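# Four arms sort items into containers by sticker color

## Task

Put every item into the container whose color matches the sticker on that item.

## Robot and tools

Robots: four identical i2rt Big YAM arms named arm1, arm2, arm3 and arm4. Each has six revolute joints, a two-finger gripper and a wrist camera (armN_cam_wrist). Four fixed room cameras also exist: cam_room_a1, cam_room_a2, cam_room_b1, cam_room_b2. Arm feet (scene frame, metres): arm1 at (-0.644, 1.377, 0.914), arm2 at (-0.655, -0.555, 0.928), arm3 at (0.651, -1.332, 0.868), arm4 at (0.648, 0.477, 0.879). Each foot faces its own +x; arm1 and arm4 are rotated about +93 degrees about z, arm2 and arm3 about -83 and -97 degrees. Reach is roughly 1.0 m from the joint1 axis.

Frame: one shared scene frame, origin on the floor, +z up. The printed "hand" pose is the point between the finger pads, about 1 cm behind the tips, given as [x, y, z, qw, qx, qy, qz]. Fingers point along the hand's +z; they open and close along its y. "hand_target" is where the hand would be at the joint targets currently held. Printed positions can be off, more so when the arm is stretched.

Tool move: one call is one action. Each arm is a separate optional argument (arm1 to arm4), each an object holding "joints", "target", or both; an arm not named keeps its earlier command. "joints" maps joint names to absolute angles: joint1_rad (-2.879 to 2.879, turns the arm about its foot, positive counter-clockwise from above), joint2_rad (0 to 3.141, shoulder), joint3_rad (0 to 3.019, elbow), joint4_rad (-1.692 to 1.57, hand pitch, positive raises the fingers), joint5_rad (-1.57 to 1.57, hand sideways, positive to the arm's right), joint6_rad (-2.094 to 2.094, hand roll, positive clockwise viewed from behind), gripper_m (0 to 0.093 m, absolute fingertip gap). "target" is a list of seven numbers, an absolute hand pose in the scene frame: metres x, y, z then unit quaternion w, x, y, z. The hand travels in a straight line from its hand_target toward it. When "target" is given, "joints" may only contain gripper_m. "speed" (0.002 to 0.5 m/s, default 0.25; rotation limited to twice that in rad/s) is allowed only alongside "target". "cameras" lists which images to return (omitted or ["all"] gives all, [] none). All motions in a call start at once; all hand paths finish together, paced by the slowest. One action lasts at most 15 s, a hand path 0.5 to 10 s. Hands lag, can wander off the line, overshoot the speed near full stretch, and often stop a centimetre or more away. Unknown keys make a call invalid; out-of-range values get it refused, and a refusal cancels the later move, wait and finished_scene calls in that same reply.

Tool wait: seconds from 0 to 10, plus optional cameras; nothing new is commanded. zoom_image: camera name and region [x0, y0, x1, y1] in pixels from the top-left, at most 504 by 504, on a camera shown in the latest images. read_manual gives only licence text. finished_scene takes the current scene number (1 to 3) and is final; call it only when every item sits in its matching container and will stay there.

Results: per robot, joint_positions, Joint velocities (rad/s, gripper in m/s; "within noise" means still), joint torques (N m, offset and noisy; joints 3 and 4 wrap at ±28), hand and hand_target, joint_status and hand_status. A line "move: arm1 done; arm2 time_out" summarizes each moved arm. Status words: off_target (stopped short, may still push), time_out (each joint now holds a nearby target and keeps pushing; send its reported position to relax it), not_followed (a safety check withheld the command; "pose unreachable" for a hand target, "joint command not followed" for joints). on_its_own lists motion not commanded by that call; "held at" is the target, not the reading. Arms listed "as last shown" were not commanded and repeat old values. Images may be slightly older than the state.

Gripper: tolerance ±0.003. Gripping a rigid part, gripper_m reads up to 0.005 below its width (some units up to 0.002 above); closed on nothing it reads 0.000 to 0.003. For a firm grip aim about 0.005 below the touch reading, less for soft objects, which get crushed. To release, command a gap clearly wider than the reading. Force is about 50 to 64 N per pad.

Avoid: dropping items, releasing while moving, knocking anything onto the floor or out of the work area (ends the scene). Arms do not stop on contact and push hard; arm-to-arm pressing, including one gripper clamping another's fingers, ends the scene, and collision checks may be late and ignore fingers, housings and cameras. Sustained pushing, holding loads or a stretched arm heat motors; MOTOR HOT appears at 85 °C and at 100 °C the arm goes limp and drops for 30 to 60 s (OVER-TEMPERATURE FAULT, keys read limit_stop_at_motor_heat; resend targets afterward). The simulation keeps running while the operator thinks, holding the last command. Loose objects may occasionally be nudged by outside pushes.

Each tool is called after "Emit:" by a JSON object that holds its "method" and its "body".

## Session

Emit:
{"method": "move", "body": {}}

Scene clock: 0.00 s.
Joint torques (N m): no reading
Motor temperatures (°C): arm1=[21 24 27 23 21 21 21] | arm2=[23 24 26 22 22 20 23] | arm3=[24 23 24 23 24 23 23] | arm4=[22 22 23 22 24 21 24]
Heat: arm1: hottest joint3_rad 27 °C; arm2: hottest joint3_rad 26 °C; arm3: hottest joint1_rad 24 °C; arm4: hottest joint5_rad 24 °C.
Joint velocities: within noise
arm1.joint_positions: joint1_rad=-0.168 joint2_rad=+0.560 joint3_rad=+1.361 joint4_rad=-1.410 joint5_rad=+0.240 joint6_rad=+0.692 gripper_m=+0.09396
arm1.joint_status: not commanded
arm1.hand: x=-0.5745 y=+1.5715 z=+1.4388 quat_wxyz=(-0.303, +0.280, -0.837, -0.359) (m; scene frame)
arm1.hand_target: x=-0.5746 y=+1.5689 z=+1.4515 quat_wxyz=(-0.308, +0.276, -0.832, -0.370) (m; scene frame)
arm1.hand_status: not commanded
arm2.joint_positions: joint1_rad=+0.198 joint2_rad=+0.483 joint3_rad=+1.641 joint4_rad=-1.210 joint5_rad=-0.086 joint6_rad=-0.484 gripper_m=+0.09396
arm2.joint_status: not commanded
arm2.hand: x=-0.6069 y=-0.6635 z=+1.6316 quat_wxyz=(-0.468, -0.246, -0.683, +0.505) (m; scene frame)
arm2.hand_target: x=-0.6088 y=-0.6576 z=+1.6378 quat_wxyz=(-0.472, -0.244, -0.677, +0.510) (m; scene frame)
arm2.hand_status: not commanded
arm3.joint_positions: joint1_rad=+0.130 joint2_rad=+0.645 joint3_rad=+1.695 joint4_rad=-1.138 joint5_rad=+0.075 joint6_rad=+0.392 gripper_m=+0.09396
arm3.joint_status: not commanded
arm3.hand: x=+0.6386 y=-1.5165 z=+1.5921 quat_wxyz=(-0.552, -0.621, -0.389, +0.398) (m; scene frame)
arm3.hand_target: x=+0.6385 y=-1.5116 z=+1.6003 quat_wxyz=(-0.558, -0.615, -0.384, +0.402) (m; scene frame)
arm3.hand_status: not commanded
arm4.joint_positions: joint1_rad=+0.147 joint2_rad=+0.437 joint3_rad=+1.709 joint4_rad=-1.566 joint5_rad=+0.245 joint6_rad=+0.670 gripper_m=+0.09396
arm4.joint_status: not commanded
arm4.hand: x=+0.6820 y=+0.5376 z=+1.5262 quat_wxyz=(-0.292, +0.355, -0.719, -0.522) (m; scene frame)
arm4.hand_target: x=+0.6829 y=+0.5336 z=+1.5314 quat_wxyz=(-0.294, +0.352, -0.714, -0.529) (m; scene frame)
arm4.hand_status: not commanded
pictures: arm1_cam_wrist, arm2_cam_wrist, arm3_cam_wrist, arm4_cam_wrist, cam_room_a1, cam_room_a2, cam_room_b1, cam_room_b2
Images, in order (width x height): arm1_cam_wrist 672x504, arm2_cam_wrist 672x504, arm3_cam_wrist 672x504, arm4_cam_wrist 672x504, cam_room_a1 672x504, cam_room_a2 672x504, cam_room_b1 672x504, cam_room_b2 672x504.

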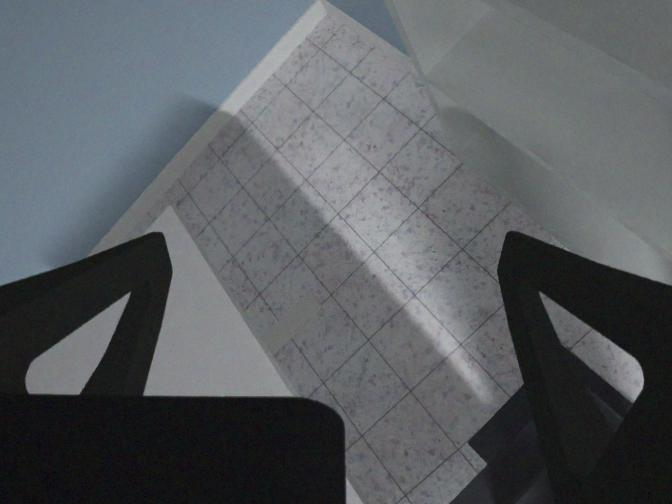

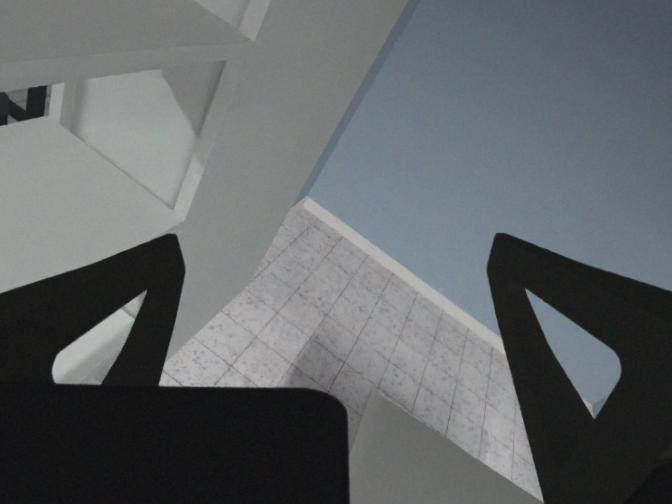

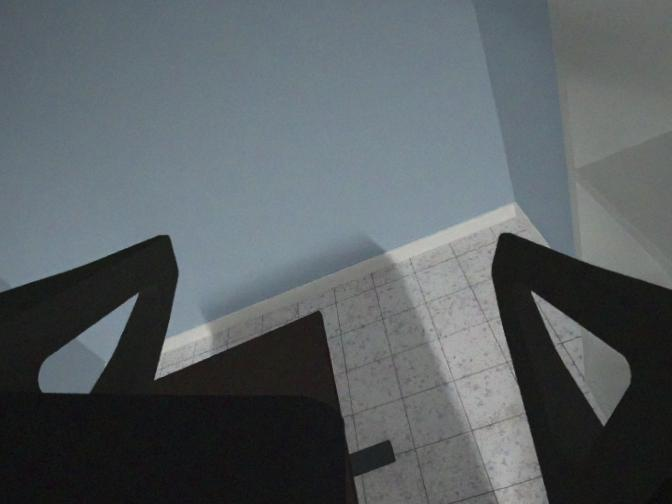

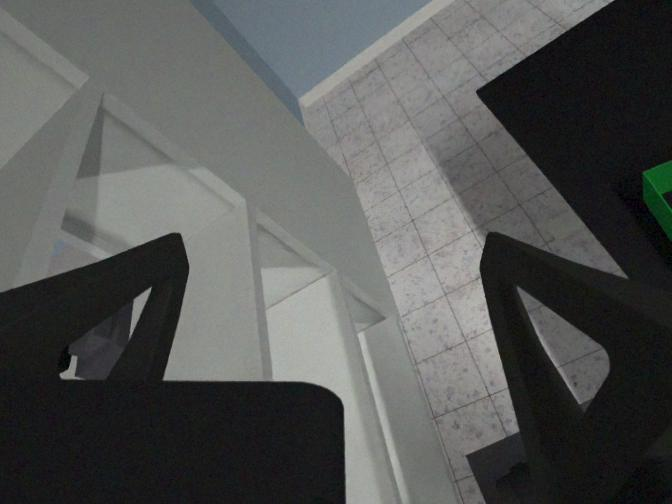

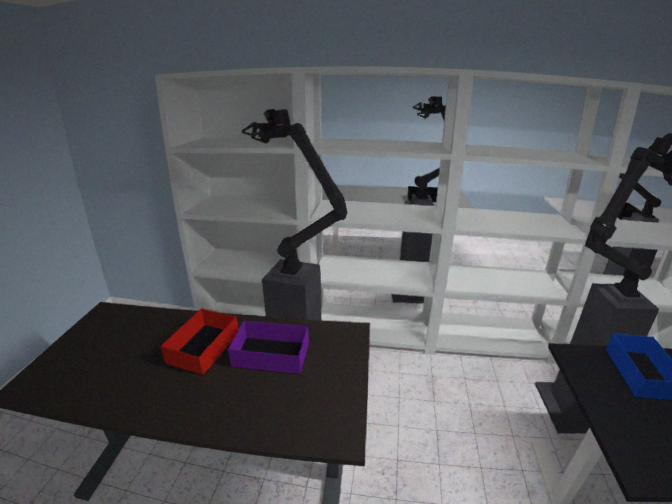

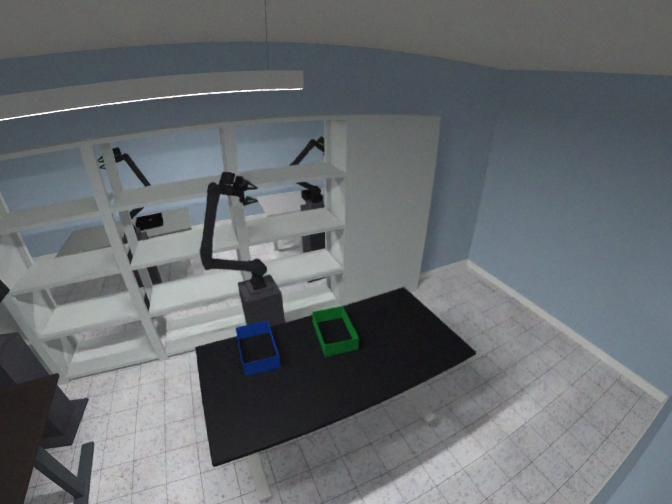

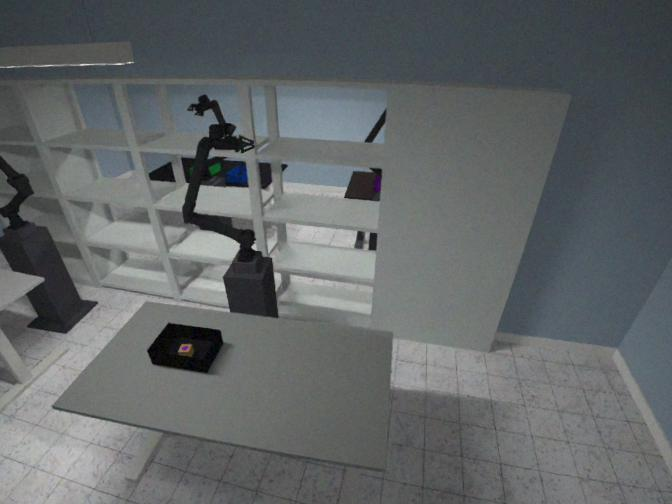

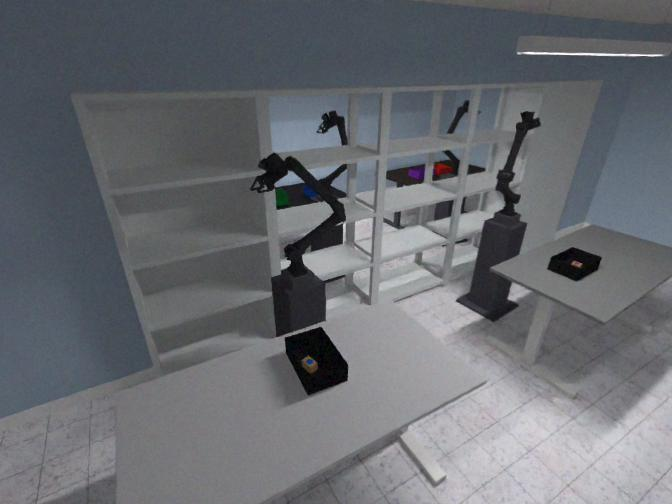

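Emit:
{"method": "move", "body": {"arm1": {"joints":{"joint1_rad":1.5,"joint2_rad":0.6,"joint3_rad":1.2,"joint4_rad":-1.4,"joint5_rad":0,"joint6_rad":0}}, "arm2": {"joints":{"joint1_rad":-1.6,"joint2_rad":0.6,"joint3_rad":1.2,"joint4_rad":-1.4,"joint5_rad":0,"joint6_rad":0}}, "arm3": {"joints":{"joint1_rad":1.6,"joint2_rad":0.6,"joint3_rad":1.2,"joint4_rad":-1.4,"joint5_rad":0,"joint6_rad":0}}, "arm4": {"joints":{"joint1_rad":-1.6,"joint2_rad":0.6,"joint3_rad":1.2,"joint4_rad":-1.4,"joint5_rad":0,"joint6_rad":0}}, "cameras": ["arm1_cam_wrist","arm2_cam_wrist","arm3_cam_wrist","arm4_cam_wrist"]}}

Scene clock: 8.60 s.
Joint torques (N m): arm1=[-1.08 2.78 11.19 1.87 0.07 -0.09] | arm2=[0.38 -0.91 10.04 1.65 -0.06 0.21] | arm3=[1.96 0.38 8.79 1.22 0.04 -0.12] | arm4=[0.38 0.62 8.95 1.63 0.03 -0.1]
Motor temperatures (°C): arm1=[21 24 28 23 21 21 21] | arm2=[23 24 26 22 22 20 23] | arm3=[24 23 24 23 24 23 23] | arm4=[22 22 24 22 24 21 24]
Heat: arm1: hottest joint3_rad 28 °C; arm2: hottest joint3_rad 26 °C; arm3: hottest joint1_rad 24 °C; arm4: hottest joint3_rad 24 °C.
move: arm1 done; arm2 done; arm3 done; arm4 done
Joint velocities: within noise
arm1.joint_positions: joint1_rad=+1.493 joint2_rad=+0.609 joint3_rad=+1.186 joint4_rad=-1.410 joint5_rad=-0.002 joint6_rad=+0.008 gripper_m=+0.09399
arm1.joint_status: all done
arm1.hand: x=-0.8724 y=+1.3783 z=+1.3469 quat_wxyz=(+0.000, +0.930, -0.007, -0.368) (m; scene frame)
arm1.hand_target: x=-0.8711 y=+1.3770 z=+1.3573 quat_wxyz=(-0.001, +0.924, +0.000, -0.383) (m; scene frame)
arm1.hand_status: not commanded
arm2.joint_positions: joint1_rad=-1.595 joint2_rad=+0.607 joint3_rad=+1.201 joint4_rad=-1.388 joint5_rad=+0.001 joint6_rad=-0.015 gripper_m=+0.09398
arm2.joint_status: all done
arm2.hand: x=-0.8932 y=-0.5781 z=+1.3685 quat_wxyz=(-0.013, -0.924, -0.050, +0.378) (m; scene frame)
arm2.hand_target: x=-0.8891 y=-0.5767 z=+1.3674 quat_wxyz=(-0.015, -0.926, -0.041, +0.375) (m; scene frame)
arm2.hand_status: not commanded
arm3.joint_positions: joint1_rad=+1.589 joint2_rad=+0.605 joint3_rad=+1.196 joint4_rad=-1.395 joint5_rad=+0.000 joint6_rad=+0.007 gripper_m=+0.09398
arm3.joint_status: all done
arm3.hand: x=+0.8858 y=-1.3501 z=+1.3054 quat_wxyz=(-0.374, -0.048, -0.926, +0.024) (m; scene frame)
arm3.hand_target: x=+0.8836 y=-1.3474 z=+1.3077 quat_wxyz=(-0.376, -0.040, -0.925, +0.023) (m; scene frame)
arm3.hand_status: not commanded
arm4.joint_positions: joint1_rad=-1.597 joint2_rad=+0.603 joint3_rad=+1.186 joint4_rad=-1.410 joint5_rad=+0.001 joint6_rad=+0.014 gripper_m=+0.09398
arm4.joint_status: all done
arm4.hand: x=+0.8837 y=+0.4853 z=+1.3082 quat_wxyz=(-0.361, +0.008, -0.933, -0.006) (m; scene frame)
arm4.hand_target: x=+0.8841 y=+0.4848 z=+1.3177 quat_wxyz=(-0.374, +0.013, -0.927, -0.004) (m; scene frame)
arm4.hand_status: not commanded
pictures: arm1_cam_wrist, arm2_cam_wrist, arm3_cam_wrist, arm4_cam_wrist
Images, in order (width x height): arm1_cam_wrist 672x504, arm2_cam_wrist 672x504, arm3_cam_wrist 672x504, arm4_cam_wrist 672x504.

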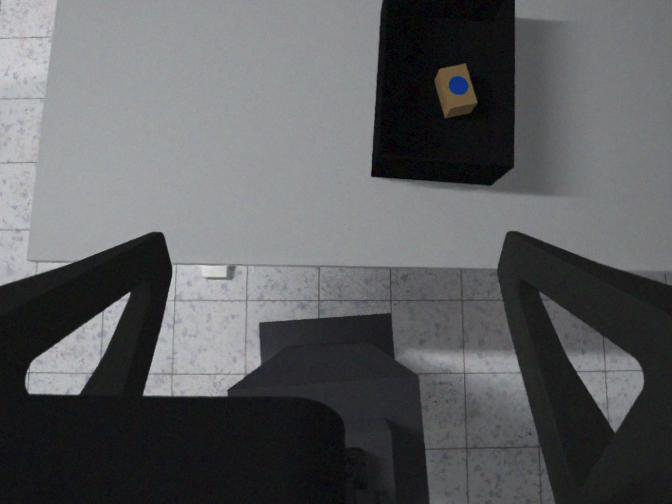

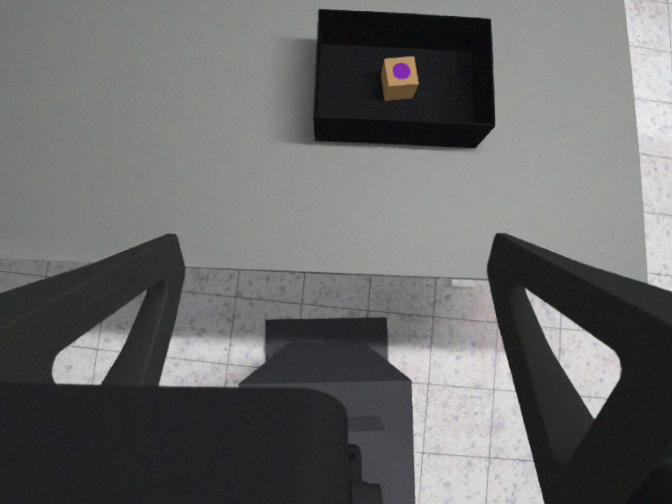

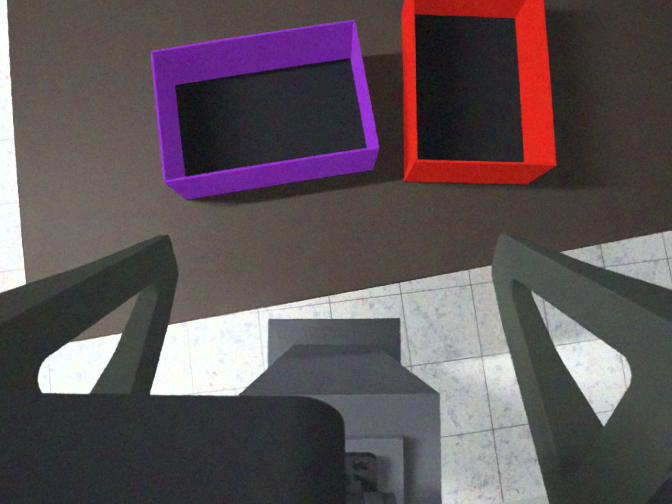

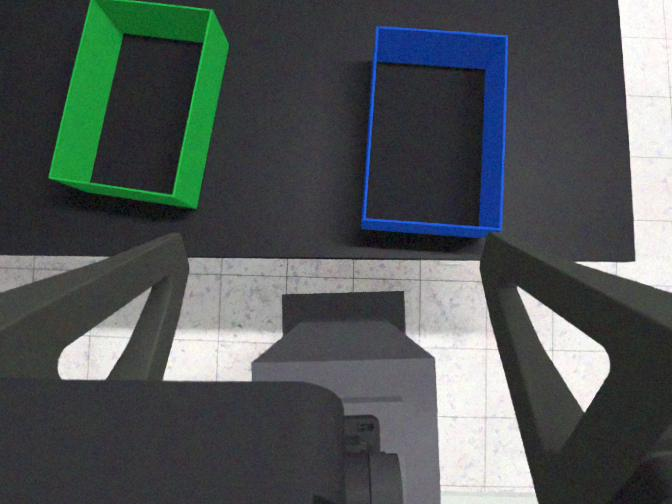

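Emit:
{"method": "move", "body": {"arm1": {"target":[-1.31,1.607,0.88,-0.0264,-0.9690,-0.1190,0.2148],"speed":0.3}, "arm2": {"target":[-1.39,-0.494,0.88,-0.0226,-0.9709,-0.1020,0.2152],"speed":0.3}, "cameras": ["arm1_cam_wrist","arm2_cam_wrist"]}}

Scene clock: 41.97 s.
Joint torques (N m): arm1=[-2.55 -19.25 13.9 0.42 -0.09 -0.07] | arm2=[0.03 -23.18 13.78 0.92 -0.28 -0.08] | arm3=[1.96 0.32 8.75 1.18 0.04 -0.13] | arm4=[0.67 0.67 9.07 1.57 0.04 -0.1]
Motor temperatures (°C): arm1=[21 24 30 23 21 21 21] | arm2=[23 24 30 22 22 20 23] | arm3=[24 23 27 23 24 23 23] | arm4=[22 22 29 22 24 21 24]
Heat: arm1: hottest joint3_rad 30 °C; arm2: hottest joint3_rad 30 °C; arm3: hottest joint3_rad 27 °C; arm4: hottest joint3_rad 29 °C.
move: arm1 off_target; arm2 off_target
Joint velocities: within noise
arm1.joint_positions: joint1_rad=+1.119 joint2_rad=+2.215 joint3_rad=+1.571 joint4_rad=-0.629 joint5_rad=-0.251 joint6_rad=-0.583 gripper_m=+0.09399
arm1.joint_status: not commanded
arm1.hand: x=-1.2907 y=+1.5921 z=+0.8580 quat_wxyz=(+0.039, +0.973, +0.117, -0.195) (m; scene frame)
arm1.hand_target: x=-1.3086 y=+1.6067 z=+0.8805 quat_wxyz=(+0.026, +0.969, +0.119, -0.215) (m; scene frame)
arm1.hand_status: off_target (0.033 m and 2.7 deg from the pose sent, 0.680 m and 23.4 deg at the start)
arm2.joint_positions: joint1_rad=-1.793 joint2_rad=+2.239 joint3_rad=+1.640 joint4_rad=-0.574 joint5_rad=-0.135 joint6_rad=-0.278 gripper_m=+0.09398
arm2.joint_status: not commanded
arm2.hand: x=-1.3731 y=-0.5019 z=+0.8717 quat_wxyz=(-0.026, -0.974, -0.098, +0.205) (m; scene frame)
arm2.hand_target: x=-1.3891 y=-0.4939 z=+0.8804 quat_wxyz=(-0.022, -0.971, -0.102, +0.216) (m; scene frame)
arm2.hand_status: off_target (0.020 m and 1.4 deg from the pose sent, 0.702 m and 20.3 deg at the start)
arm3, arm4: as last shown
pictures: arm1_cam_wrist, arm2_cam_wrist
Images, in order (width x height): arm1_cam_wrist 672x504, arm2_cam_wrist 672x504.

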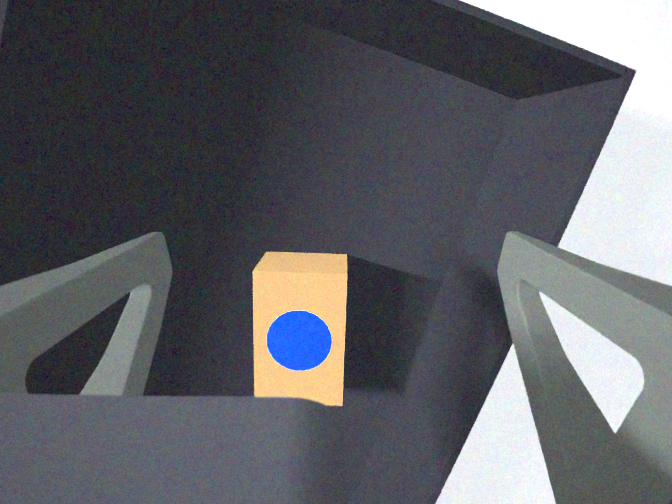

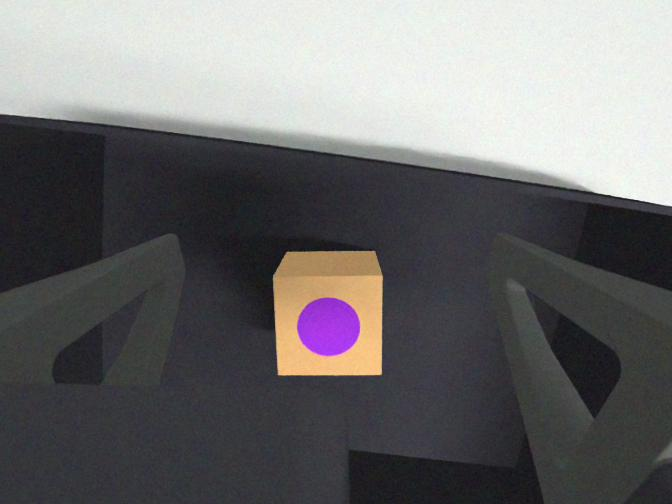

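Emit:
{"method": "move", "body": {"arm1": {"target":[-1.238,1.592,0.81,-0.0264,-0.9690,-0.1190,0.2148],"speed":0.2,"joints":{"gripper_m":0.078}}, "arm2": {"target":[-1.328,-0.495,0.81,-0.0109,-0.9890,-0.1039,0.1039],"speed":0.2}, "cameras": ["arm1_cam_wrist","arm2_cam_wrist"]}}

Scene clock: 62.63 s.
Joint torques (N m): arm1=[-2.55 -18.43 7.86 1.62 -0.25 -0.05] | arm2=[0.67 -22.01 8.87 0.7 0.06 -0.08] | arm3=[1.96 0.44 8.79 1.18 0.03 -0.12] | arm4=[1.03 0.15 9.07 1.57 0.06 -0.1]
Motor temperatures (°C): arm1=[21 26 32 23 21 21 21] | arm2=[23 25 33 22 22 20 23] | arm3=[24 23 28 23 24 23 23] | arm4=[22 22 31 22 24 21 24]
Heat: arm1: hottest joint3_rad 32 °C; arm2: hottest joint3_rad 33 °C; arm3: hottest joint3_rad 28 °C; arm4: hottest joint3_rad 31 °C.
move: arm1 off_target; arm2 off_target
Joint velocities: within noise
arm1.joint_positions: joint1_rad=+1.093 joint2_rad=+2.208 joint3_rad=+1.334 joint4_rad=-0.401 joint5_rad=-0.256 joint6_rad=-0.606 gripper_m=+0.07807
arm1.joint_status: all done
arm1.hand: x=-1.2288 y=+1.5833 z=+0.7953 quat_wxyz=(+0.037, +0.973, +0.116, -0.196) (m; scene frame)
arm1.hand_target: x=-1.2378 y=+1.5920 z=+0.8102 quat_wxyz=(+0.026, +0.969, +0.119, -0.215) (m; scene frame)
arm1.hand_status: off_target (0.019 m and 2.5 deg from the pose sent, 0.071 m and 2.7 deg at the start)
arm2.joint_positions: joint1_rad=-1.793 joint2_rad=+2.288 joint3_rad=+1.640 joint4_rad=-0.681 joint5_rad=-0.072 joint6_rad=-0.293 gripper_m=+0.09398
arm2.joint_status: not commanded
arm2.hand: x=-1.3375 y=-0.4946 z=+0.8295 quat_wxyz=(-0.010, -0.987, -0.097, +0.124) (m; scene frame)
arm2.hand_target: x=-1.3277 y=-0.4950 z=+0.8105 quat_wxyz=(-0.011, -0.989, -0.104, +0.104) (m; scene frame)
arm2.hand_status: off_target (0.022 m and 2.5 deg from the pose sent, 0.077 m and 11.8 deg at the start)
arm3, arm4: as last shown
pictures: arm1_cam_wrist, arm2_cam_wrist
Images, in order (width x height): arm1_cam_wrist 672x504, arm2_cam_wrist 672x504.

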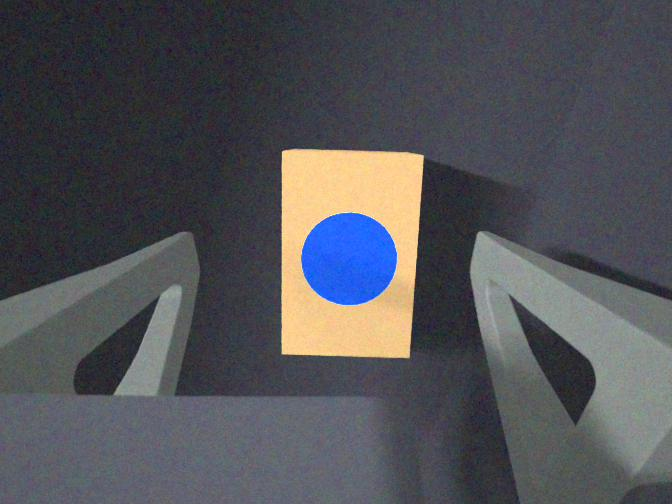

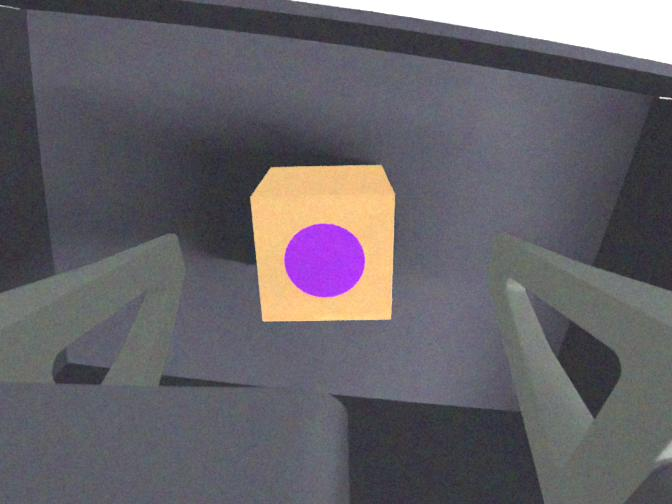

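Emit:
{"method": "move", "body": {"arm1": {"target":[-1.241,1.602,0.762,-0.0264,-0.9690,-0.1190,0.2148],"speed":0.12}, "arm2": {"target":[-1.322,-0.497,0.745,-0.0109,-0.9890,-0.1039,0.1039],"speed":0.12}, "cameras": ["arm1_cam_wrist","arm2_cam_wrist"]}}

Scene clock: 90.67 s.
Joint torques (N m): arm1=[-3.08 -16.67 10.25 1.54 -0.11 -0.06] | arm2=[0.79 -22.65 7.77 1.77 0.06 -0.06] | arm3=[2.02 0.38 8.76 1.21 0.04 -0.11] | arm4=[0.79 0.56 9.05 1.51 0.06 -0.09]
Motor temperatures (°C): arm1=[21 27 32 23 22 21 21] | arm2=[23 26 31 22 22 20 23] | arm3=[24 23 28 23 24 23 23] | arm4=[22 22 33 22 24 21 24]
Heat: arm1: hottest joint3_rad 32 °C; arm2: hottest joint3_rad 31 °C; arm3: hottest joint3_rad 28 °C; arm4: hottest joint3_rad 33 °C.
move: arm1 off_target; arm2 off_target
Joint velocities: within noise
arm1.joint_positions: joint1_rad=+1.084 joint2_rad=+2.288 joint3_rad=+1.334 joint4_rad=-0.334 joint5_rad=-0.264 joint6_rad=-0.621 gripper_m=+0.07804
arm1.joint_status: not commanded
arm1.hand: x=-1.2218 y=+1.5844 z=+0.7529 quat_wxyz=(+0.042, +0.973, +0.119, -0.194) (m; scene frame)
arm1.hand_target: x=-1.2401 y=+1.6017 z=+0.7630 quat_wxyz=(+0.026, +0.969, +0.119, -0.215) (m; scene frame)
arm1.hand_status: off_target (0.028 m and 3.0 deg from the pose sent, 0.040 m and 2.5 deg at the start)
arm2.joint_positions: joint1_rad=-1.793 joint2_rad=+2.398 joint3_rad=+1.635 joint4_rad=-0.597 joint5_rad=-0.071 joint6_rad=-0.293 gripper_m=+0.09398
arm2.joint_status: not commanded
arm2.hand: x=-1.3264 y=-0.4954 z=+0.7602 quat_wxyz=(-0.012, -0.989, -0.097, +0.109) (m; scene frame)
arm2.hand_target: x=-1.3218 y=-0.4969 z=+0.7455 quat_wxyz=(-0.011, -0.989, -0.104, +0.104) (m; scene frame)
arm2.hand_status: off_target (0.016 m and 1.0 deg from the pose sent, 0.086 m and 2.4 deg at the start)
arm3, arm4: as last shown
pictures: arm1_cam_wrist, arm2_cam_wrist
Images, in order (width x height): arm1_cam_wrist 672x504, arm2_cam_wrist 672x504.

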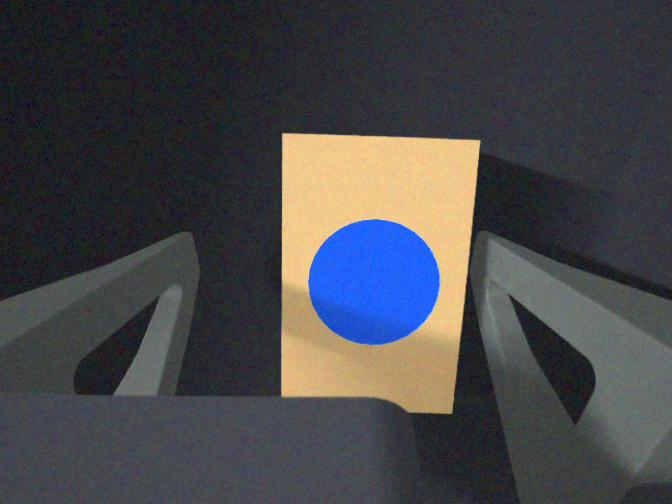

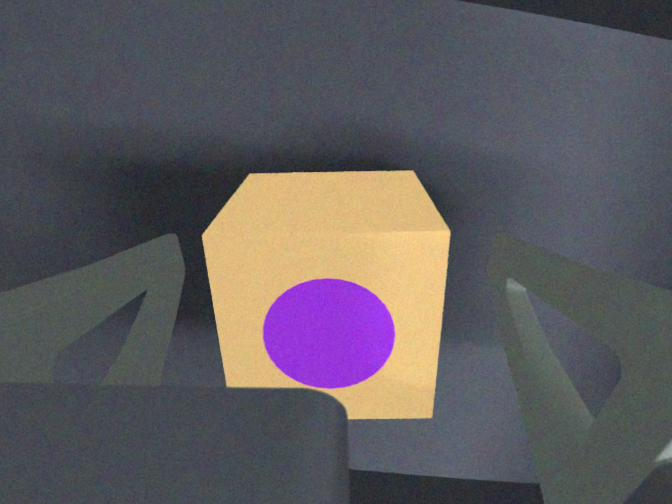

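Emit:
{"method": "move", "body": {"arm1": {"target":[-1.2425,1.611,0.752,-0.0264,-0.9690,-0.1190,0.2148],"speed":0.12}, "arm2": {"target":[-1.310,-0.499,0.735,-0.0109,-0.9890,-0.1039,0.1039],"speed":0.12}, "cameras": []}}

Emit:
{"method": "move", "body": {"arm1": {"joints":{"gripper_m":0.025}}, "arm2": {"joints":{"gripper_m":0.035}}, "cameras": ["arm1_cam_wrist","arm2_cam_wrist"]}}

Scene clock: 103.60 s.
Joint torques (N m): arm1=[-3.55 -16.26 10.69 1.58 -0.12 -0.03] | arm2=[1.03 -22.59 7.02 1.83 0.05 -0.05] | arm3=[1.96 0.32 8.77 1.21 0.04 -0.12] | arm4=[0.38 0.38 9.07 1.52 0.05 -0.08]
Motor temperatures (°C): arm1=[21 27 32 23 21 21 21] | arm2=[23 27 30 22 22 20 23] | arm3=[24 23 29 23 24 23 23] | arm4=[22 22 33 22 24 21 24]
Heat: arm1: hottest joint3_rad 32 °C; arm2: hottest joint3_rad 30 °C; arm3: hottest joint3_rad 29 °C; arm4: hottest joint3_rad 33 °C.
move: arm1 off_target; arm2 off_target
Joint velocities: within noise
arm1.joint_positions: joint1_rad=+1.078 joint2_rad=+2.305 joint3_rad=+1.351 joint4_rad=-0.334 joint5_rad=-0.268 joint6_rad=-0.632 gripper_m=+0.07804
arm1.joint_status: not commanded
arm1.hand: x=-1.2246 y=+1.5894 z=+0.7481 quat_wxyz=(+0.041, +0.972, +0.121, -0.195) (m; scene frame)
arm1.hand_target: x=-1.2411 y=+1.6107 z=+0.7529 quat_wxyz=(+0.026, +0.969, +0.119, -0.215) (m; scene frame)
arm1.hand_status: off_target (0.028 m and 2.9 deg from the pose sent, 0.034 m and 3.0 deg at the start)
arm2.joint_positions: joint1_rad=-1.793 joint2_rad=+2.398 joint3_rad=+1.597 joint4_rad=-0.556 joint5_rad=-0.071 joint6_rad=-0.293 gripper_m=+0.09398
arm2.joint_status: not commanded
arm2.hand: x=-1.3168 y=-0.4964 z=+0.7500 quat_wxyz=(-0.012, -0.989, -0.097, +0.110) (m; scene frame)
arm2.hand_target: x=-1.3099 y=-0.4990 z=+0.7355 quat_wxyz=(-0.011, -0.989, -0.104, +0.104) (m; scene frame)
arm2.hand_status: off_target (0.017 m and 1.1 deg from the pose sent, 0.030 m and 1.0 deg at the start)
arm3, arm4: as last shown
pictures: none
No camera images: "cameras" was empty.

Scene clock: 104.23 s.
Joint torques (N m): arm1=[-2.14 -16.44 10.67 1.44 -0.15 -0.06] | arm2=[0.91 -22.71 6.98 1.77 0 -0.03] | arm3=[2.02 0.44 8.76 1.18 0.04 -0.11] | arm4=[0.56 0.73 8.98 1.4 0.08 -0.07]
Motor temperatures (°C): arm1=[21 27 32 23 21 21 21] | arm2=[23 27 30 22 22 20 23] | arm3=[24 23 29 23 24 23 23] | arm4=[22 22 33 22 24 21 24]
Heat: arm1: hottest joint3_rad 32 °C; arm2: hottest joint3_rad 30 °C; arm3: hottest joint3_rad 29 °C; arm4: hottest joint3_rad 33 °C.
move: arm1 off_target; arm2 off_target
Joint velocities: within noise
arm1.joint_positions: joint1_rad=+1.067 joint2_rad=+2.305 joint3_rad=+1.353 joint4_rad=-0.331 joint5_rad=-0.268 joint6_rad=-0.634 gripper_m=+0.04390
arm1.joint_status: gripper_m off_target (ended at +0.04392, target +0.02500)
arm1.hand: x=-1.2234 y=+1.5966 z=+0.7485 quat_wxyz=(+0.039, +0.973, +0.117, -0.197) (m; scene frame)
arm1.hand_target: x=-1.2411 y=+1.6108 z=+0.7530 quat_wxyz=(+0.026, +0.969, +0.119, -0.215) (m; scene frame)
arm1.hand_status: not commanded
arm2.joint_positions: joint1_rad=-1.793 joint2_rad=+2.398 joint3_rad=+1.597 joint4_rad=-0.555 joint5_rad=-0.069 joint6_rad=-0.293 gripper_m=+0.05305
arm2.joint_status: gripper_m off_target (ended at +0.05307, target +0.03500)
arm2.hand: x=-1.3171 y=-0.4961 z=+0.7501 quat_wxyz=(-0.011, -0.989, -0.097, +0.111) (m; scene frame)
arm2.hand_target: x=-1.3098 y=-0.4989 z=+0.7354 quat_wxyz=(-0.011, -0.989, -0.104, +0.104) (m; scene frame)
arm2.hand_status: not commanded
arm3, arm4: as last shown
pictures: arm1_cam_wrist, arm2_cam_wrist
Images, in order (width x height): arm1_cam_wrist 672x504, arm2_cam_wrist 672x504.

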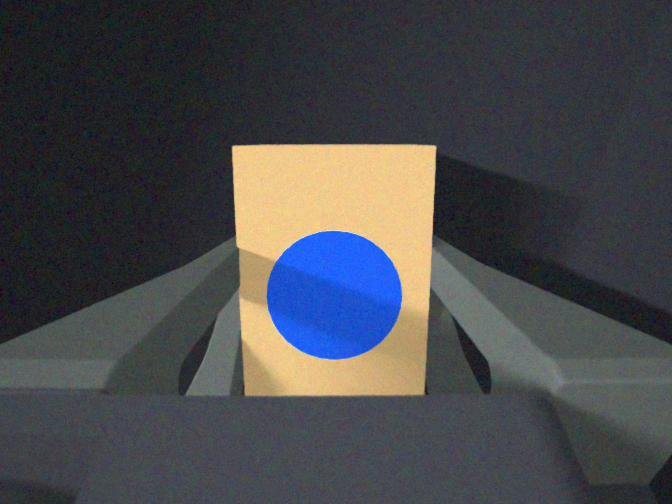

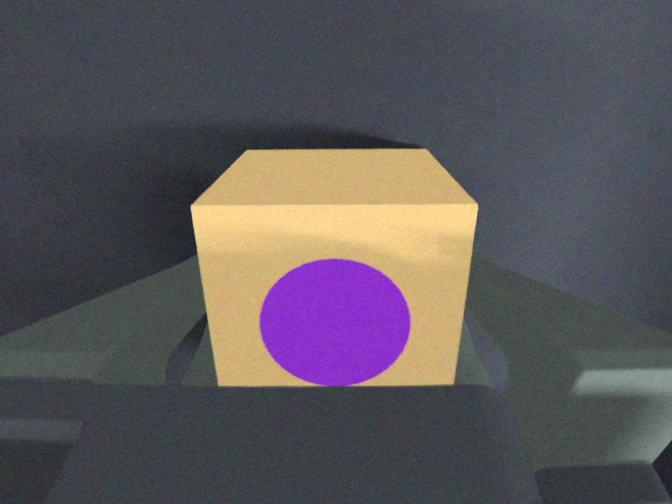

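Emit:
{"method": "move", "body": {"arm1": {"target":[-1.235,1.595,0.96,-0.0264,-0.9690,-0.1190,0.2148],"speed":0.25}, "arm2": {"target":[-1.305,-0.498,0.96,-0.0109,-0.9890,-0.1039,0.1039],"speed":0.25}, "arm3": {"joints":{"joint1_rad":0.0,"joint2_rad":0.75,"joint3_rad":1.25,"joint4_rad":-1.63}}, "arm4": {"joints":{"joint1_rad":0.0,"joint2_rad":0.75,"joint3_rad":1.25,"joint4_rad":-1.63}}, "cameras": []}}

Emit:
{"method": "move", "body": {"arm1": {"joints":{"joint2_rad":0.75,"joint3_rad":1.25,"joint4_rad":-1.63,"joint5_rad":0,"joint6_rad":0}}, "arm2": {"joints":{"joint2_rad":0.75,"joint3_rad":1.25,"joint4_rad":-1.63,"joint5_rad":0,"joint6_rad":0}}, "arm3": {"joints":{"joint1_rad":-1.0}}, "arm4": {"joints":{"joint1_rad":0.9}}, "cameras": ["arm1_cam_wrist","arm2_cam_wrist","cam_room_a1","cam_room_b1"]}}

Scene clock: 112.83 s.
Joint torques (N m): arm1=[-0.56 -16.97 13.41 0.42 -0.17 0.11] | arm2=[0.62 -22.77 13.89 0.49 -0.03 -0.07] | arm3=[0.56 -2.08 11.93 0.49 -0.01 -0.11] | arm4=[0.91 -2.73 10.58 0.31 0.09 -0.08]
Motor temperatures (°C): arm1=[21 27 32 23 21 21 21] | arm2=[23 27 30 22 22 20 23] | arm3=[24 23 29 23 24 23 23] | arm4=[22 21 33 22 24 21 24]
Heat: arm1: hottest joint3_rad 32 °C; arm2: hottest joint3_rad 30 °C; arm3: hottest joint3_rad 29 °C; arm4: hottest joint3_rad 33 °C.
move: arm1 off_target; arm2 off_target; arm3 done; arm4 done
Joint velocities: within noise
arm1.joint_positions: joint1_rad=+1.069 joint2_rad=+1.952 joint3_rad=+1.353 joint4_rad=-0.685 joint5_rad=-0.262 joint6_rad=-0.629 gripper_m=+0.04390
arm1.joint_status: not commanded
arm1.hand: x=-1.2149 y=+1.5927 z=+0.9345 quat_wxyz=(+0.038, +0.973, +0.115, -0.195) (m; scene frame)
arm1.hand_target: x=-1.2340 y=+1.5944 z=+0.9603 quat_wxyz=(+0.027, +0.969, +0.119, -0.215) (m; scene frame)
arm1.hand_status: off_target (0.033 m and 2.7 deg from the pose sent, 0.212 m and 2.6 deg at the start)
arm2.joint_positions: joint1_rad=-1.793 joint2_rad=+2.052 joint3_rad=+1.558 joint4_rad=-0.919 joint5_rad=-0.069 joint6_rad=-0.294 gripper_m=+0.05305
arm2.joint_status: not commanded
arm2.hand: x=-1.2849 y=-0.5002 z=+0.9381 quat_wxyz=(-0.017, -0.992, -0.097, +0.083) (m; scene frame)
arm2.hand_target: x=-1.3039 y=-0.4981 z=+0.9605 quat_wxyz=(-0.011, -0.989, -0.104, +0.104) (m; scene frame)
arm2.hand_status: off_target (0.030 m and 2.7 deg from the pose sent, 0.210 m and 1.1 deg at the start)
arm3.joint_positions: joint1_rad=+0.011 joint2_rad=+0.759 joint3_rad=+1.209 joint4_rad=-1.623 joint5_rad=+0.001 joint6_rad=+0.005 gripper_m=+0.09400
arm3.joint_status: all done
arm3.hand: x=+0.6243 y=-1.5578 z=+1.2508 quat_wxyz=(-0.138, -0.731, -0.651, +0.151) (m; scene frame)
arm3.hand_target: x=+0.6222 y=-1.5556 z=+1.2698 quat_wxyz=(-0.150, -0.729, -0.646, +0.168) (m; scene frame)
arm3.hand_status: not commanded
arm4.joint_positions: joint1_rad=-0.003 joint2_rad=+0.761 joint3_rad=+1.215 joint4_rad=-1.619 joint5_rad=-0.001 joint6_rad=+0.013 gripper_m=+0.09400
arm4.joint_status: all done
arm4.hand: x=+0.6374 y=+0.7130 z=+1.2606 quat_wxyz=(-0.134, +0.707, -0.679, -0.147) (m; scene frame)
arm4.hand_target: x=+0.6371 y=+0.7095 z=+1.2774 quat_wxyz=(-0.147, +0.709, -0.671, -0.159) (m; scene frame)
arm4.hand_status: not commanded
pictures: none
No camera images: "cameras" was empty.

Scene clock: 114.50 s.
Joint torques (N m): arm1=[-1.61 1.67 11.71 0.72 0.11 0.11] | arm2=[0.67 -2.32 9.72 1.29 0.14 0.21] | arm3=[0.5 -2.26 11.97 0.49 -0.01 -0.11] | arm4=[0.38 -2.37 10.62 0.4 0.11 -0.08]
Motor temperatures (°C): arm1=[21 27 32 23 21 21 21] | arm2=[23 27 30 22 22 20 23] | arm3=[24 23 29 23 24 23 23] | arm4=[22 21 33 22 24 21 24]
Heat: arm1: hottest joint3_rad 32 °C; arm2: hottest joint3_rad 30 °C; arm3: hottest joint3_rad 29 °C; arm4: hottest joint3_rad 33 °C.
move: arm1 done; arm2 done; arm3 done; arm4 done
Joint velocities: within noise
arm1.joint_positions: joint1_rad=+1.071 joint2_rad=+0.749 joint3_rad=+1.232 joint4_rad=-1.622 joint5_rad=-0.002 joint6_rad=-0.008 gripper_m=+0.04390
arm1.joint_status: all done
arm1.hand: x=-0.8482 y=+1.4734 z=+1.3099 quat_wxyz=(-0.046, +0.953, -0.205, -0.217) (m; scene frame)
arm1.hand_target: x=-0.8480 y=+1.4713 z=+1.3167 quat_wxyz=(-0.045, +0.952, -0.205, -0.221) (m; scene frame)
arm1.hand_status: not commanded
arm2.joint_positions: joint1_rad=-1.793 joint2_rad=+0.750 joint3_rad=+1.255 joint4_rad=-1.621 joint5_rad=-0.003 joint6_rad=-0.015 gripper_m=+0.05305
arm2.joint_status: all done
arm2.hand: x=-0.8879 y=-0.5321 z=+1.3302 quat_wxyz=(+0.014, -0.973, +0.043, +0.225) (m; scene frame)
arm2.hand_target: x=-0.8856 y=-0.5318 z=+1.3269 quat_wxyz=(+0.013, -0.975, +0.051, +0.217) (m; scene frame)
arm2.hand_status: not commanded
arm3.joint_positions: joint1_rad=-0.989 joint2_rad=+0.759 joint3_rad=+1.209 joint4_rad=-1.623 joint5_rad=+0.001 joint6_rad=+0.005 gripper_m=+0.09400
arm3.joint_status: all done
arm3.hand: x=+0.4417 y=-1.4295 z=+1.2488 quat_wxyz=(-0.052, -0.955, -0.220, +0.194) (m; scene frame)
arm3.hand_target: x=+0.4422 y=-1.4263 z=+1.2678 quat_wxyz=(-0.055, -0.951, -0.216, +0.214) (m; scene frame)
arm3.hand_status: not commanded
arm4.joint_positions: joint1_rad=+0.898 joint2_rad=+0.761 joint3_rad=+1.215 joint4_rad=-1.619 joint5_rad=-0.001 joint6_rad=+0.012 gripper_m=+0.09401
arm4.joint_status: all done
arm4.hand: x=+0.4584 y=+0.6147 z=+1.2618 quat_wxyz=(-0.057, +0.931, -0.304, -0.194) (m; scene frame)
arm4.hand_target: x=+0.4611 y=+0.6123 z=+1.2786 quat_wxyz=(-0.064, +0.930, -0.296, -0.210) (m; scene frame)
arm4.hand_status: not commanded
pictures: arm1_cam_wrist, arm2_cam_wrist, cam_room_a1, cam_room_b1
Images, in order (width x height): arm1_cam_wrist 672x504, arm2_cam_wrist 672x504, cam_room_a1 672x504, cam_room_b1 672x504.

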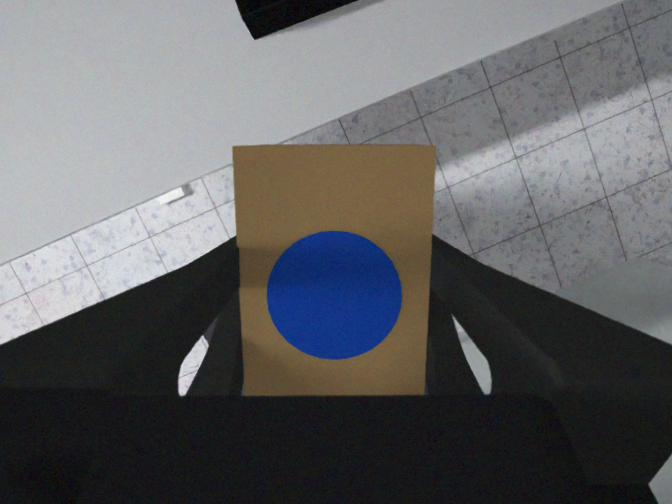

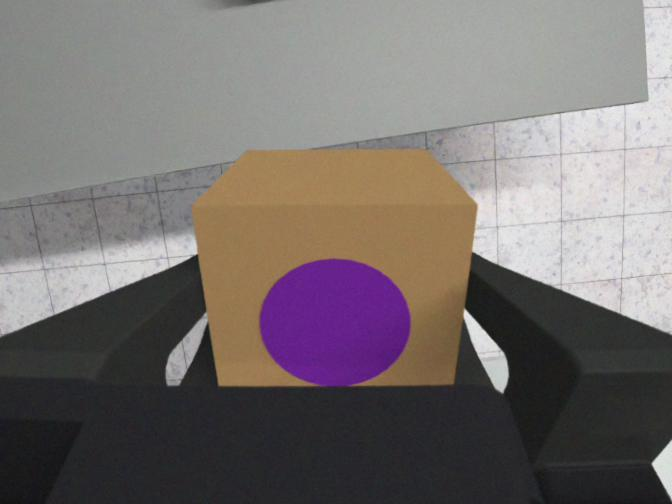

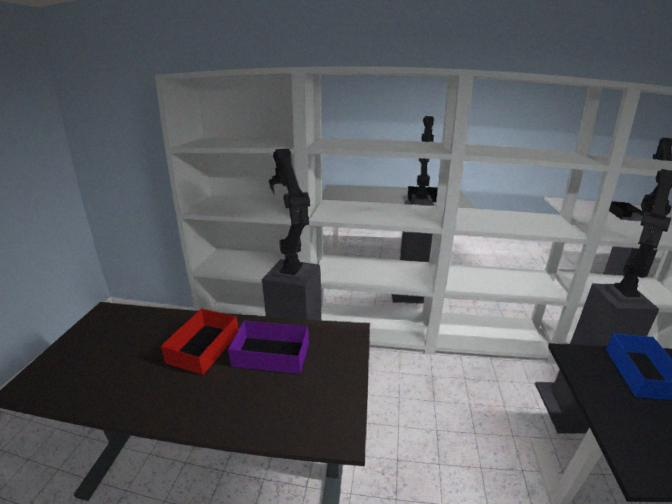

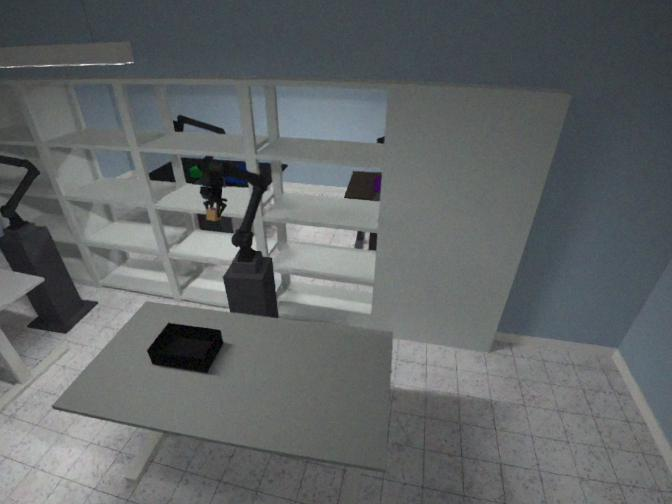

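Emit:
{"method": "move", "body": {"arm1": {"joints":{"joint1_rad":-2.25}}, "arm2": {"joints":{"joint1_rad":0.92}}, "arm3": {"joints":{"joint1_rad":-1.99}}, "cameras": ["cam_room_a1","cam_room_b1"]}}

Scene clock: 120.33 s.
Joint torques (N m): arm1=[-2.43 0.91 11.79 0.81 -0.03 0.1] | arm2=[1.03 -2.08 9.69 1.28 0.09 0.19] | arm3=[0.5 -2.49 11.97 0.49 0.01 -0.11] | arm4=[0.91 -2.2 10.62 0.25 0.06 -0.07]
Motor temperatures (°C): arm1=[21 26 33 23 21 21 22] | arm2=[23 27 30 22 22 20 23] | arm3=[24 23 28 23 24 23 23] | arm4=[22 21 33 22 24 21 24]
Heat: arm1: hottest joint3_rad 33 °C; arm2: hottest joint3_rad 30 °C; arm3: hottest joint3_rad 28 °C; arm4: hottest joint3_rad 33 °C.
move: arm1 done; arm2 done; arm3 done
Joint velocities: within noise
arm1.joint_positions: joint1_rad=-2.244 joint2_rad=+0.751 joint3_rad=+1.232 joint4_rad=-1.622 joint5_rad=+0.002 joint6_rad=-0.006 gripper_m=+0.04392
arm1.joint_status: all done
arm1.hand: x=-0.4468 y=+1.2436 z=+1.3026 quat_wxyz=(-0.196, -0.288, -0.935, +0.066) (m; scene frame)
arm1.hand_target: x=-0.4485 y=+1.2434 z=+1.3098 quat_wxyz=(-0.201, -0.293, -0.932, +0.067) (m; scene frame)
arm1.hand_status: not commanded
arm2.joint_positions: joint1_rad=+0.916 joint2_rad=+0.750 joint3_rad=+1.255 joint4_rad=-1.621 joint5_rad=-0.003 joint6_rad=-0.012 gripper_m=+0.05303
arm2.joint_status: all done
arm2.hand: x=-0.4554 y=-0.6762 z=+1.3306 quat_wxyz=(-0.218, -0.253, -0.941, +0.058) (m; scene frame)
arm2.hand_target: x=-0.4571 y=-0.6745 z=+1.3272 quat_wxyz=(-0.211, -0.258, -0.941, +0.056) (m; scene frame)
arm2.hand_status: not commanded
arm3.joint_positions: joint1_rad=-1.980 joint2_rad=+0.759 joint3_rad=+1.209 joint4_rad=-1.623 joint5_rad=+0.000 joint6_rad=+0.005 gripper_m=+0.09401
arm3.joint_status: all done
arm3.hand: x=+0.4498 y=-1.2084 z=+1.2458 quat_wxyz=(+0.045, -0.946, +0.260, +0.189) (m; scene frame)
arm3.hand_target: x=+0.4525 y=-1.2069 z=+1.2647 quat_wxyz=(+0.052, -0.941, +0.262, +0.208) (m; scene frame)
arm3.hand_status: not commanded
arm4: as last shown
pictures: cam_room_a1, cam_room_b1
Images, in order (width x height): cam_room_a1 672x504, cam_room_b1 672x504.

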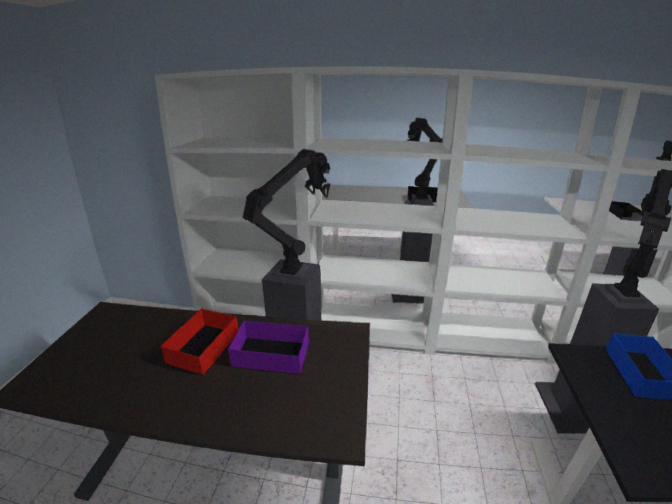

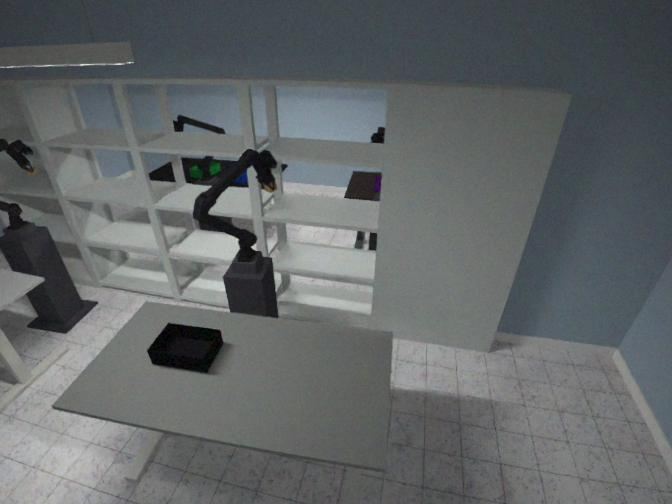

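Emit:
{"method": "move", "body": {"arm1": {"target":[-0.03,0.945,1.14,0.2307,0.2918,0.9254,-0.0727],"speed":0.3}, "arm2": {"target":[-0.03,-0.93,1.14,0.1424,0.2643,0.953,-0.0395],"speed":0.3}, "cameras": ["arm1_cam_wrist","arm2_cam_wrist"]}}

Scene clock: 136.00 s.
Joint torques (N m): arm1=[-1.96 -19.31 17.43 0.77 -0.05 0.09] | arm2=[1.55 -23.18 16.46 0.73 0.05 0.22] | arm3=[0.56 -2.32 11.97 0.5 0.01 -0.11] | arm4=[1.14 -2.14 10.55 0.43 0.12 -0.04]
Motor temperatures (°C): arm1=[21 26 34 23 21 21 22] | arm2=[23 27 31 22 22 20 24] | arm3=[24 23 28 23 24 23 23] | arm4=[22 22 33 22 24 21 24]
Heat: arm1: hottest joint3_rad 34 °C; arm2: hottest joint3_rad 31 °C; arm3: hottest joint3_rad 28 °C; arm4: hottest joint3_rad 33 °C.
move: arm1 off_target; arm2 off_target
Joint velocities: within noise
arm1.joint_positions: joint1_rad=-2.248 joint2_rad=+2.017 joint3_rad=+1.961 joint4_rad=-1.077 joint5_rad=-0.007 joint6_rad=-0.006 gripper_m=+0.04391
arm1.joint_status: not commanded
arm1.hand: x=-0.0396 y=+0.9585 z=+1.1026 quat_wxyz=(-0.201, -0.289, -0.934, +0.064) (m; scene frame)
arm1.hand_target: x=-0.0319 y=+0.9464 z=+1.1402 quat_wxyz=(-0.231, -0.292, -0.925, +0.073) (m; scene frame)
arm1.hand_status: off_target (0.041 m and 3.7 deg from the pose sent, 0.538 m and 4.3 deg at the start)
arm2.joint_positions: joint1_rad=+0.908 joint2_rad=+2.092 joint3_rad=+2.111 joint4_rad=-1.328 joint5_rad=+0.003 joint6_rad=-0.012 gripper_m=+0.05303
arm2.joint_status: not commanded
arm2.hand: x=-0.0449 y=-0.9279 z=+1.1233 quat_wxyz=(-0.126, -0.262, -0.956, +0.036) (m; scene frame)
arm2.hand_target: x=-0.0311 y=-0.9294 z=+1.1399 quat_wxyz=(-0.143, -0.264, -0.953, +0.040) (m; scene frame)
arm2.hand_status: off_target (0.022 m and 2.0 deg from the pose sent, 0.531 m and 9.1 deg at the start; pose on its path clipped on 31 of 115 steps)
arm3, arm4: as last shown
arm4.hand: x=+0.4585 y=+0.6147 z=+1.2618 quat_wxyz=(-0.057, +0.931, -0.304, -0.194) (m; scene frame)
arm4.hand_target: x=+0.4612 y=+0.6123 z=+1.2786 quat_wxyz=(-0.064, +0.930, -0.296, -0.210) (m; scene frame)
pictures: arm1_cam_wrist, arm2_cam_wrist
Images, in order (width x height): arm1_cam_wrist 672x504, arm2_cam_wrist 672x504.

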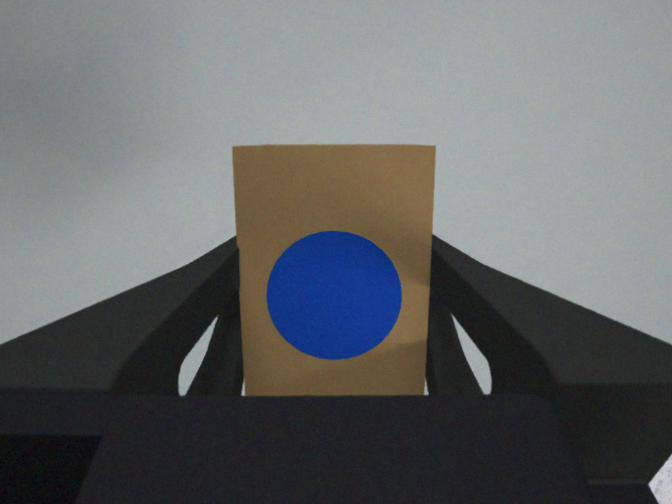

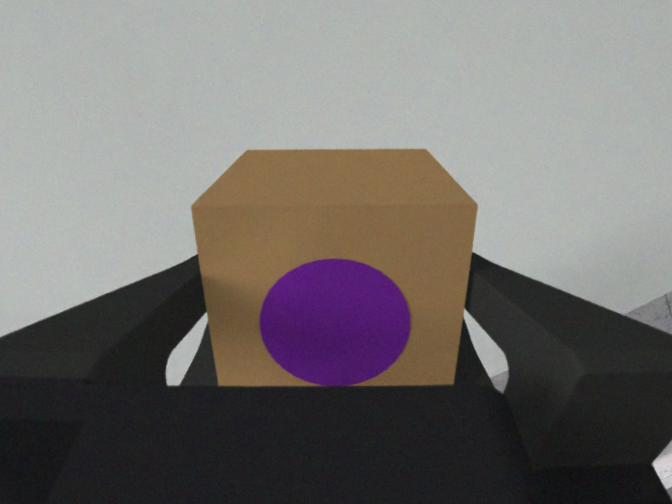

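Emit:
{"method": "move", "body": {"arm1": {"target":[-0.03,0.945,1.08,0.2307,0.2918,0.9254,-0.0727],"speed":0.15}, "arm2": {"target":[-0.025,-0.935,1.05,0.1258,0.2649,0.9553,-0.0349],"speed":0.15}, "cameras": []}}

Scene clock: 140.97 s.
Joint torques (N m): arm1=[-2.32 -19.25 11.77 1.78 -0.05 0.1] | arm2=[1.2 -24 10.84 2 0.03 0.18] | arm3=[0.5 -2.49 12 0.44 0.01 -0.11] | arm4=[1.2 -2.26 10.56 0.29 0.1 -0.08]
Motor temperatures (°C): arm1=[21 26 35 23 21 21 22] | arm2=[23 27 32 22 22 20 24] | arm3=[24 23 29 23 24 23 23] | arm4=[22 22 33 22 24 21 24]
Heat: arm1: hottest joint3_rad 35 °C; arm2: hottest joint3_rad 32 °C; arm3: hottest joint3_rad 29 °C; arm4: hottest joint3_rad 33 °C.
move: arm1 done; arm2 off_target
Joint velocities: within noise
arm1.joint_positions: joint1_rad=-2.248 joint2_rad=+2.023 joint3_rad=+1.900 joint4_rad=-0.962 joint5_rad=-0.007 joint6_rad=-0.006 gripper_m=+0.04391
arm1.joint_status: not commanded
arm1.hand: x=-0.0318 y=+0.9529 z=+1.0801 quat_wxyz=(-0.222, -0.287, -0.929, +0.070) (m; scene frame)
arm1.hand_target: x=-0.0301 y=+0.9451 z=+1.0801 quat_wxyz=(-0.231, -0.292, -0.925, +0.073) (m; scene frame)
arm1.hand_status: done (0.008 m and 1.2 deg from the pose sent, 0.028 m and 3.7 deg at the start)
arm2.joint_positions: joint1_rad=+0.908 joint2_rad=+2.158 joint3_rad=+2.058 joint4_rad=-1.210 joint5_rad=+0.003 joint6_rad=-0.012 gripper_m=+0.05303
arm2.joint_status: not commanded
arm2.hand: x=-0.0306 y=-0.9362 z=+1.0602 quat_wxyz=(-0.125, -0.262, -0.956, +0.035) (m; scene frame)
arm2.hand_target: x=-0.0253 y=-0.9349 z=+1.0501 quat_wxyz=(-0.126, -0.265, -0.955, +0.035) (m; scene frame)
arm2.hand_status: off_target (0.012 m and 0.4 deg from the pose sent, 0.076 m and 0.4 deg at the start)
arm3, arm4: as last shown
pictures: none
No camera images: "cameras" was empty.


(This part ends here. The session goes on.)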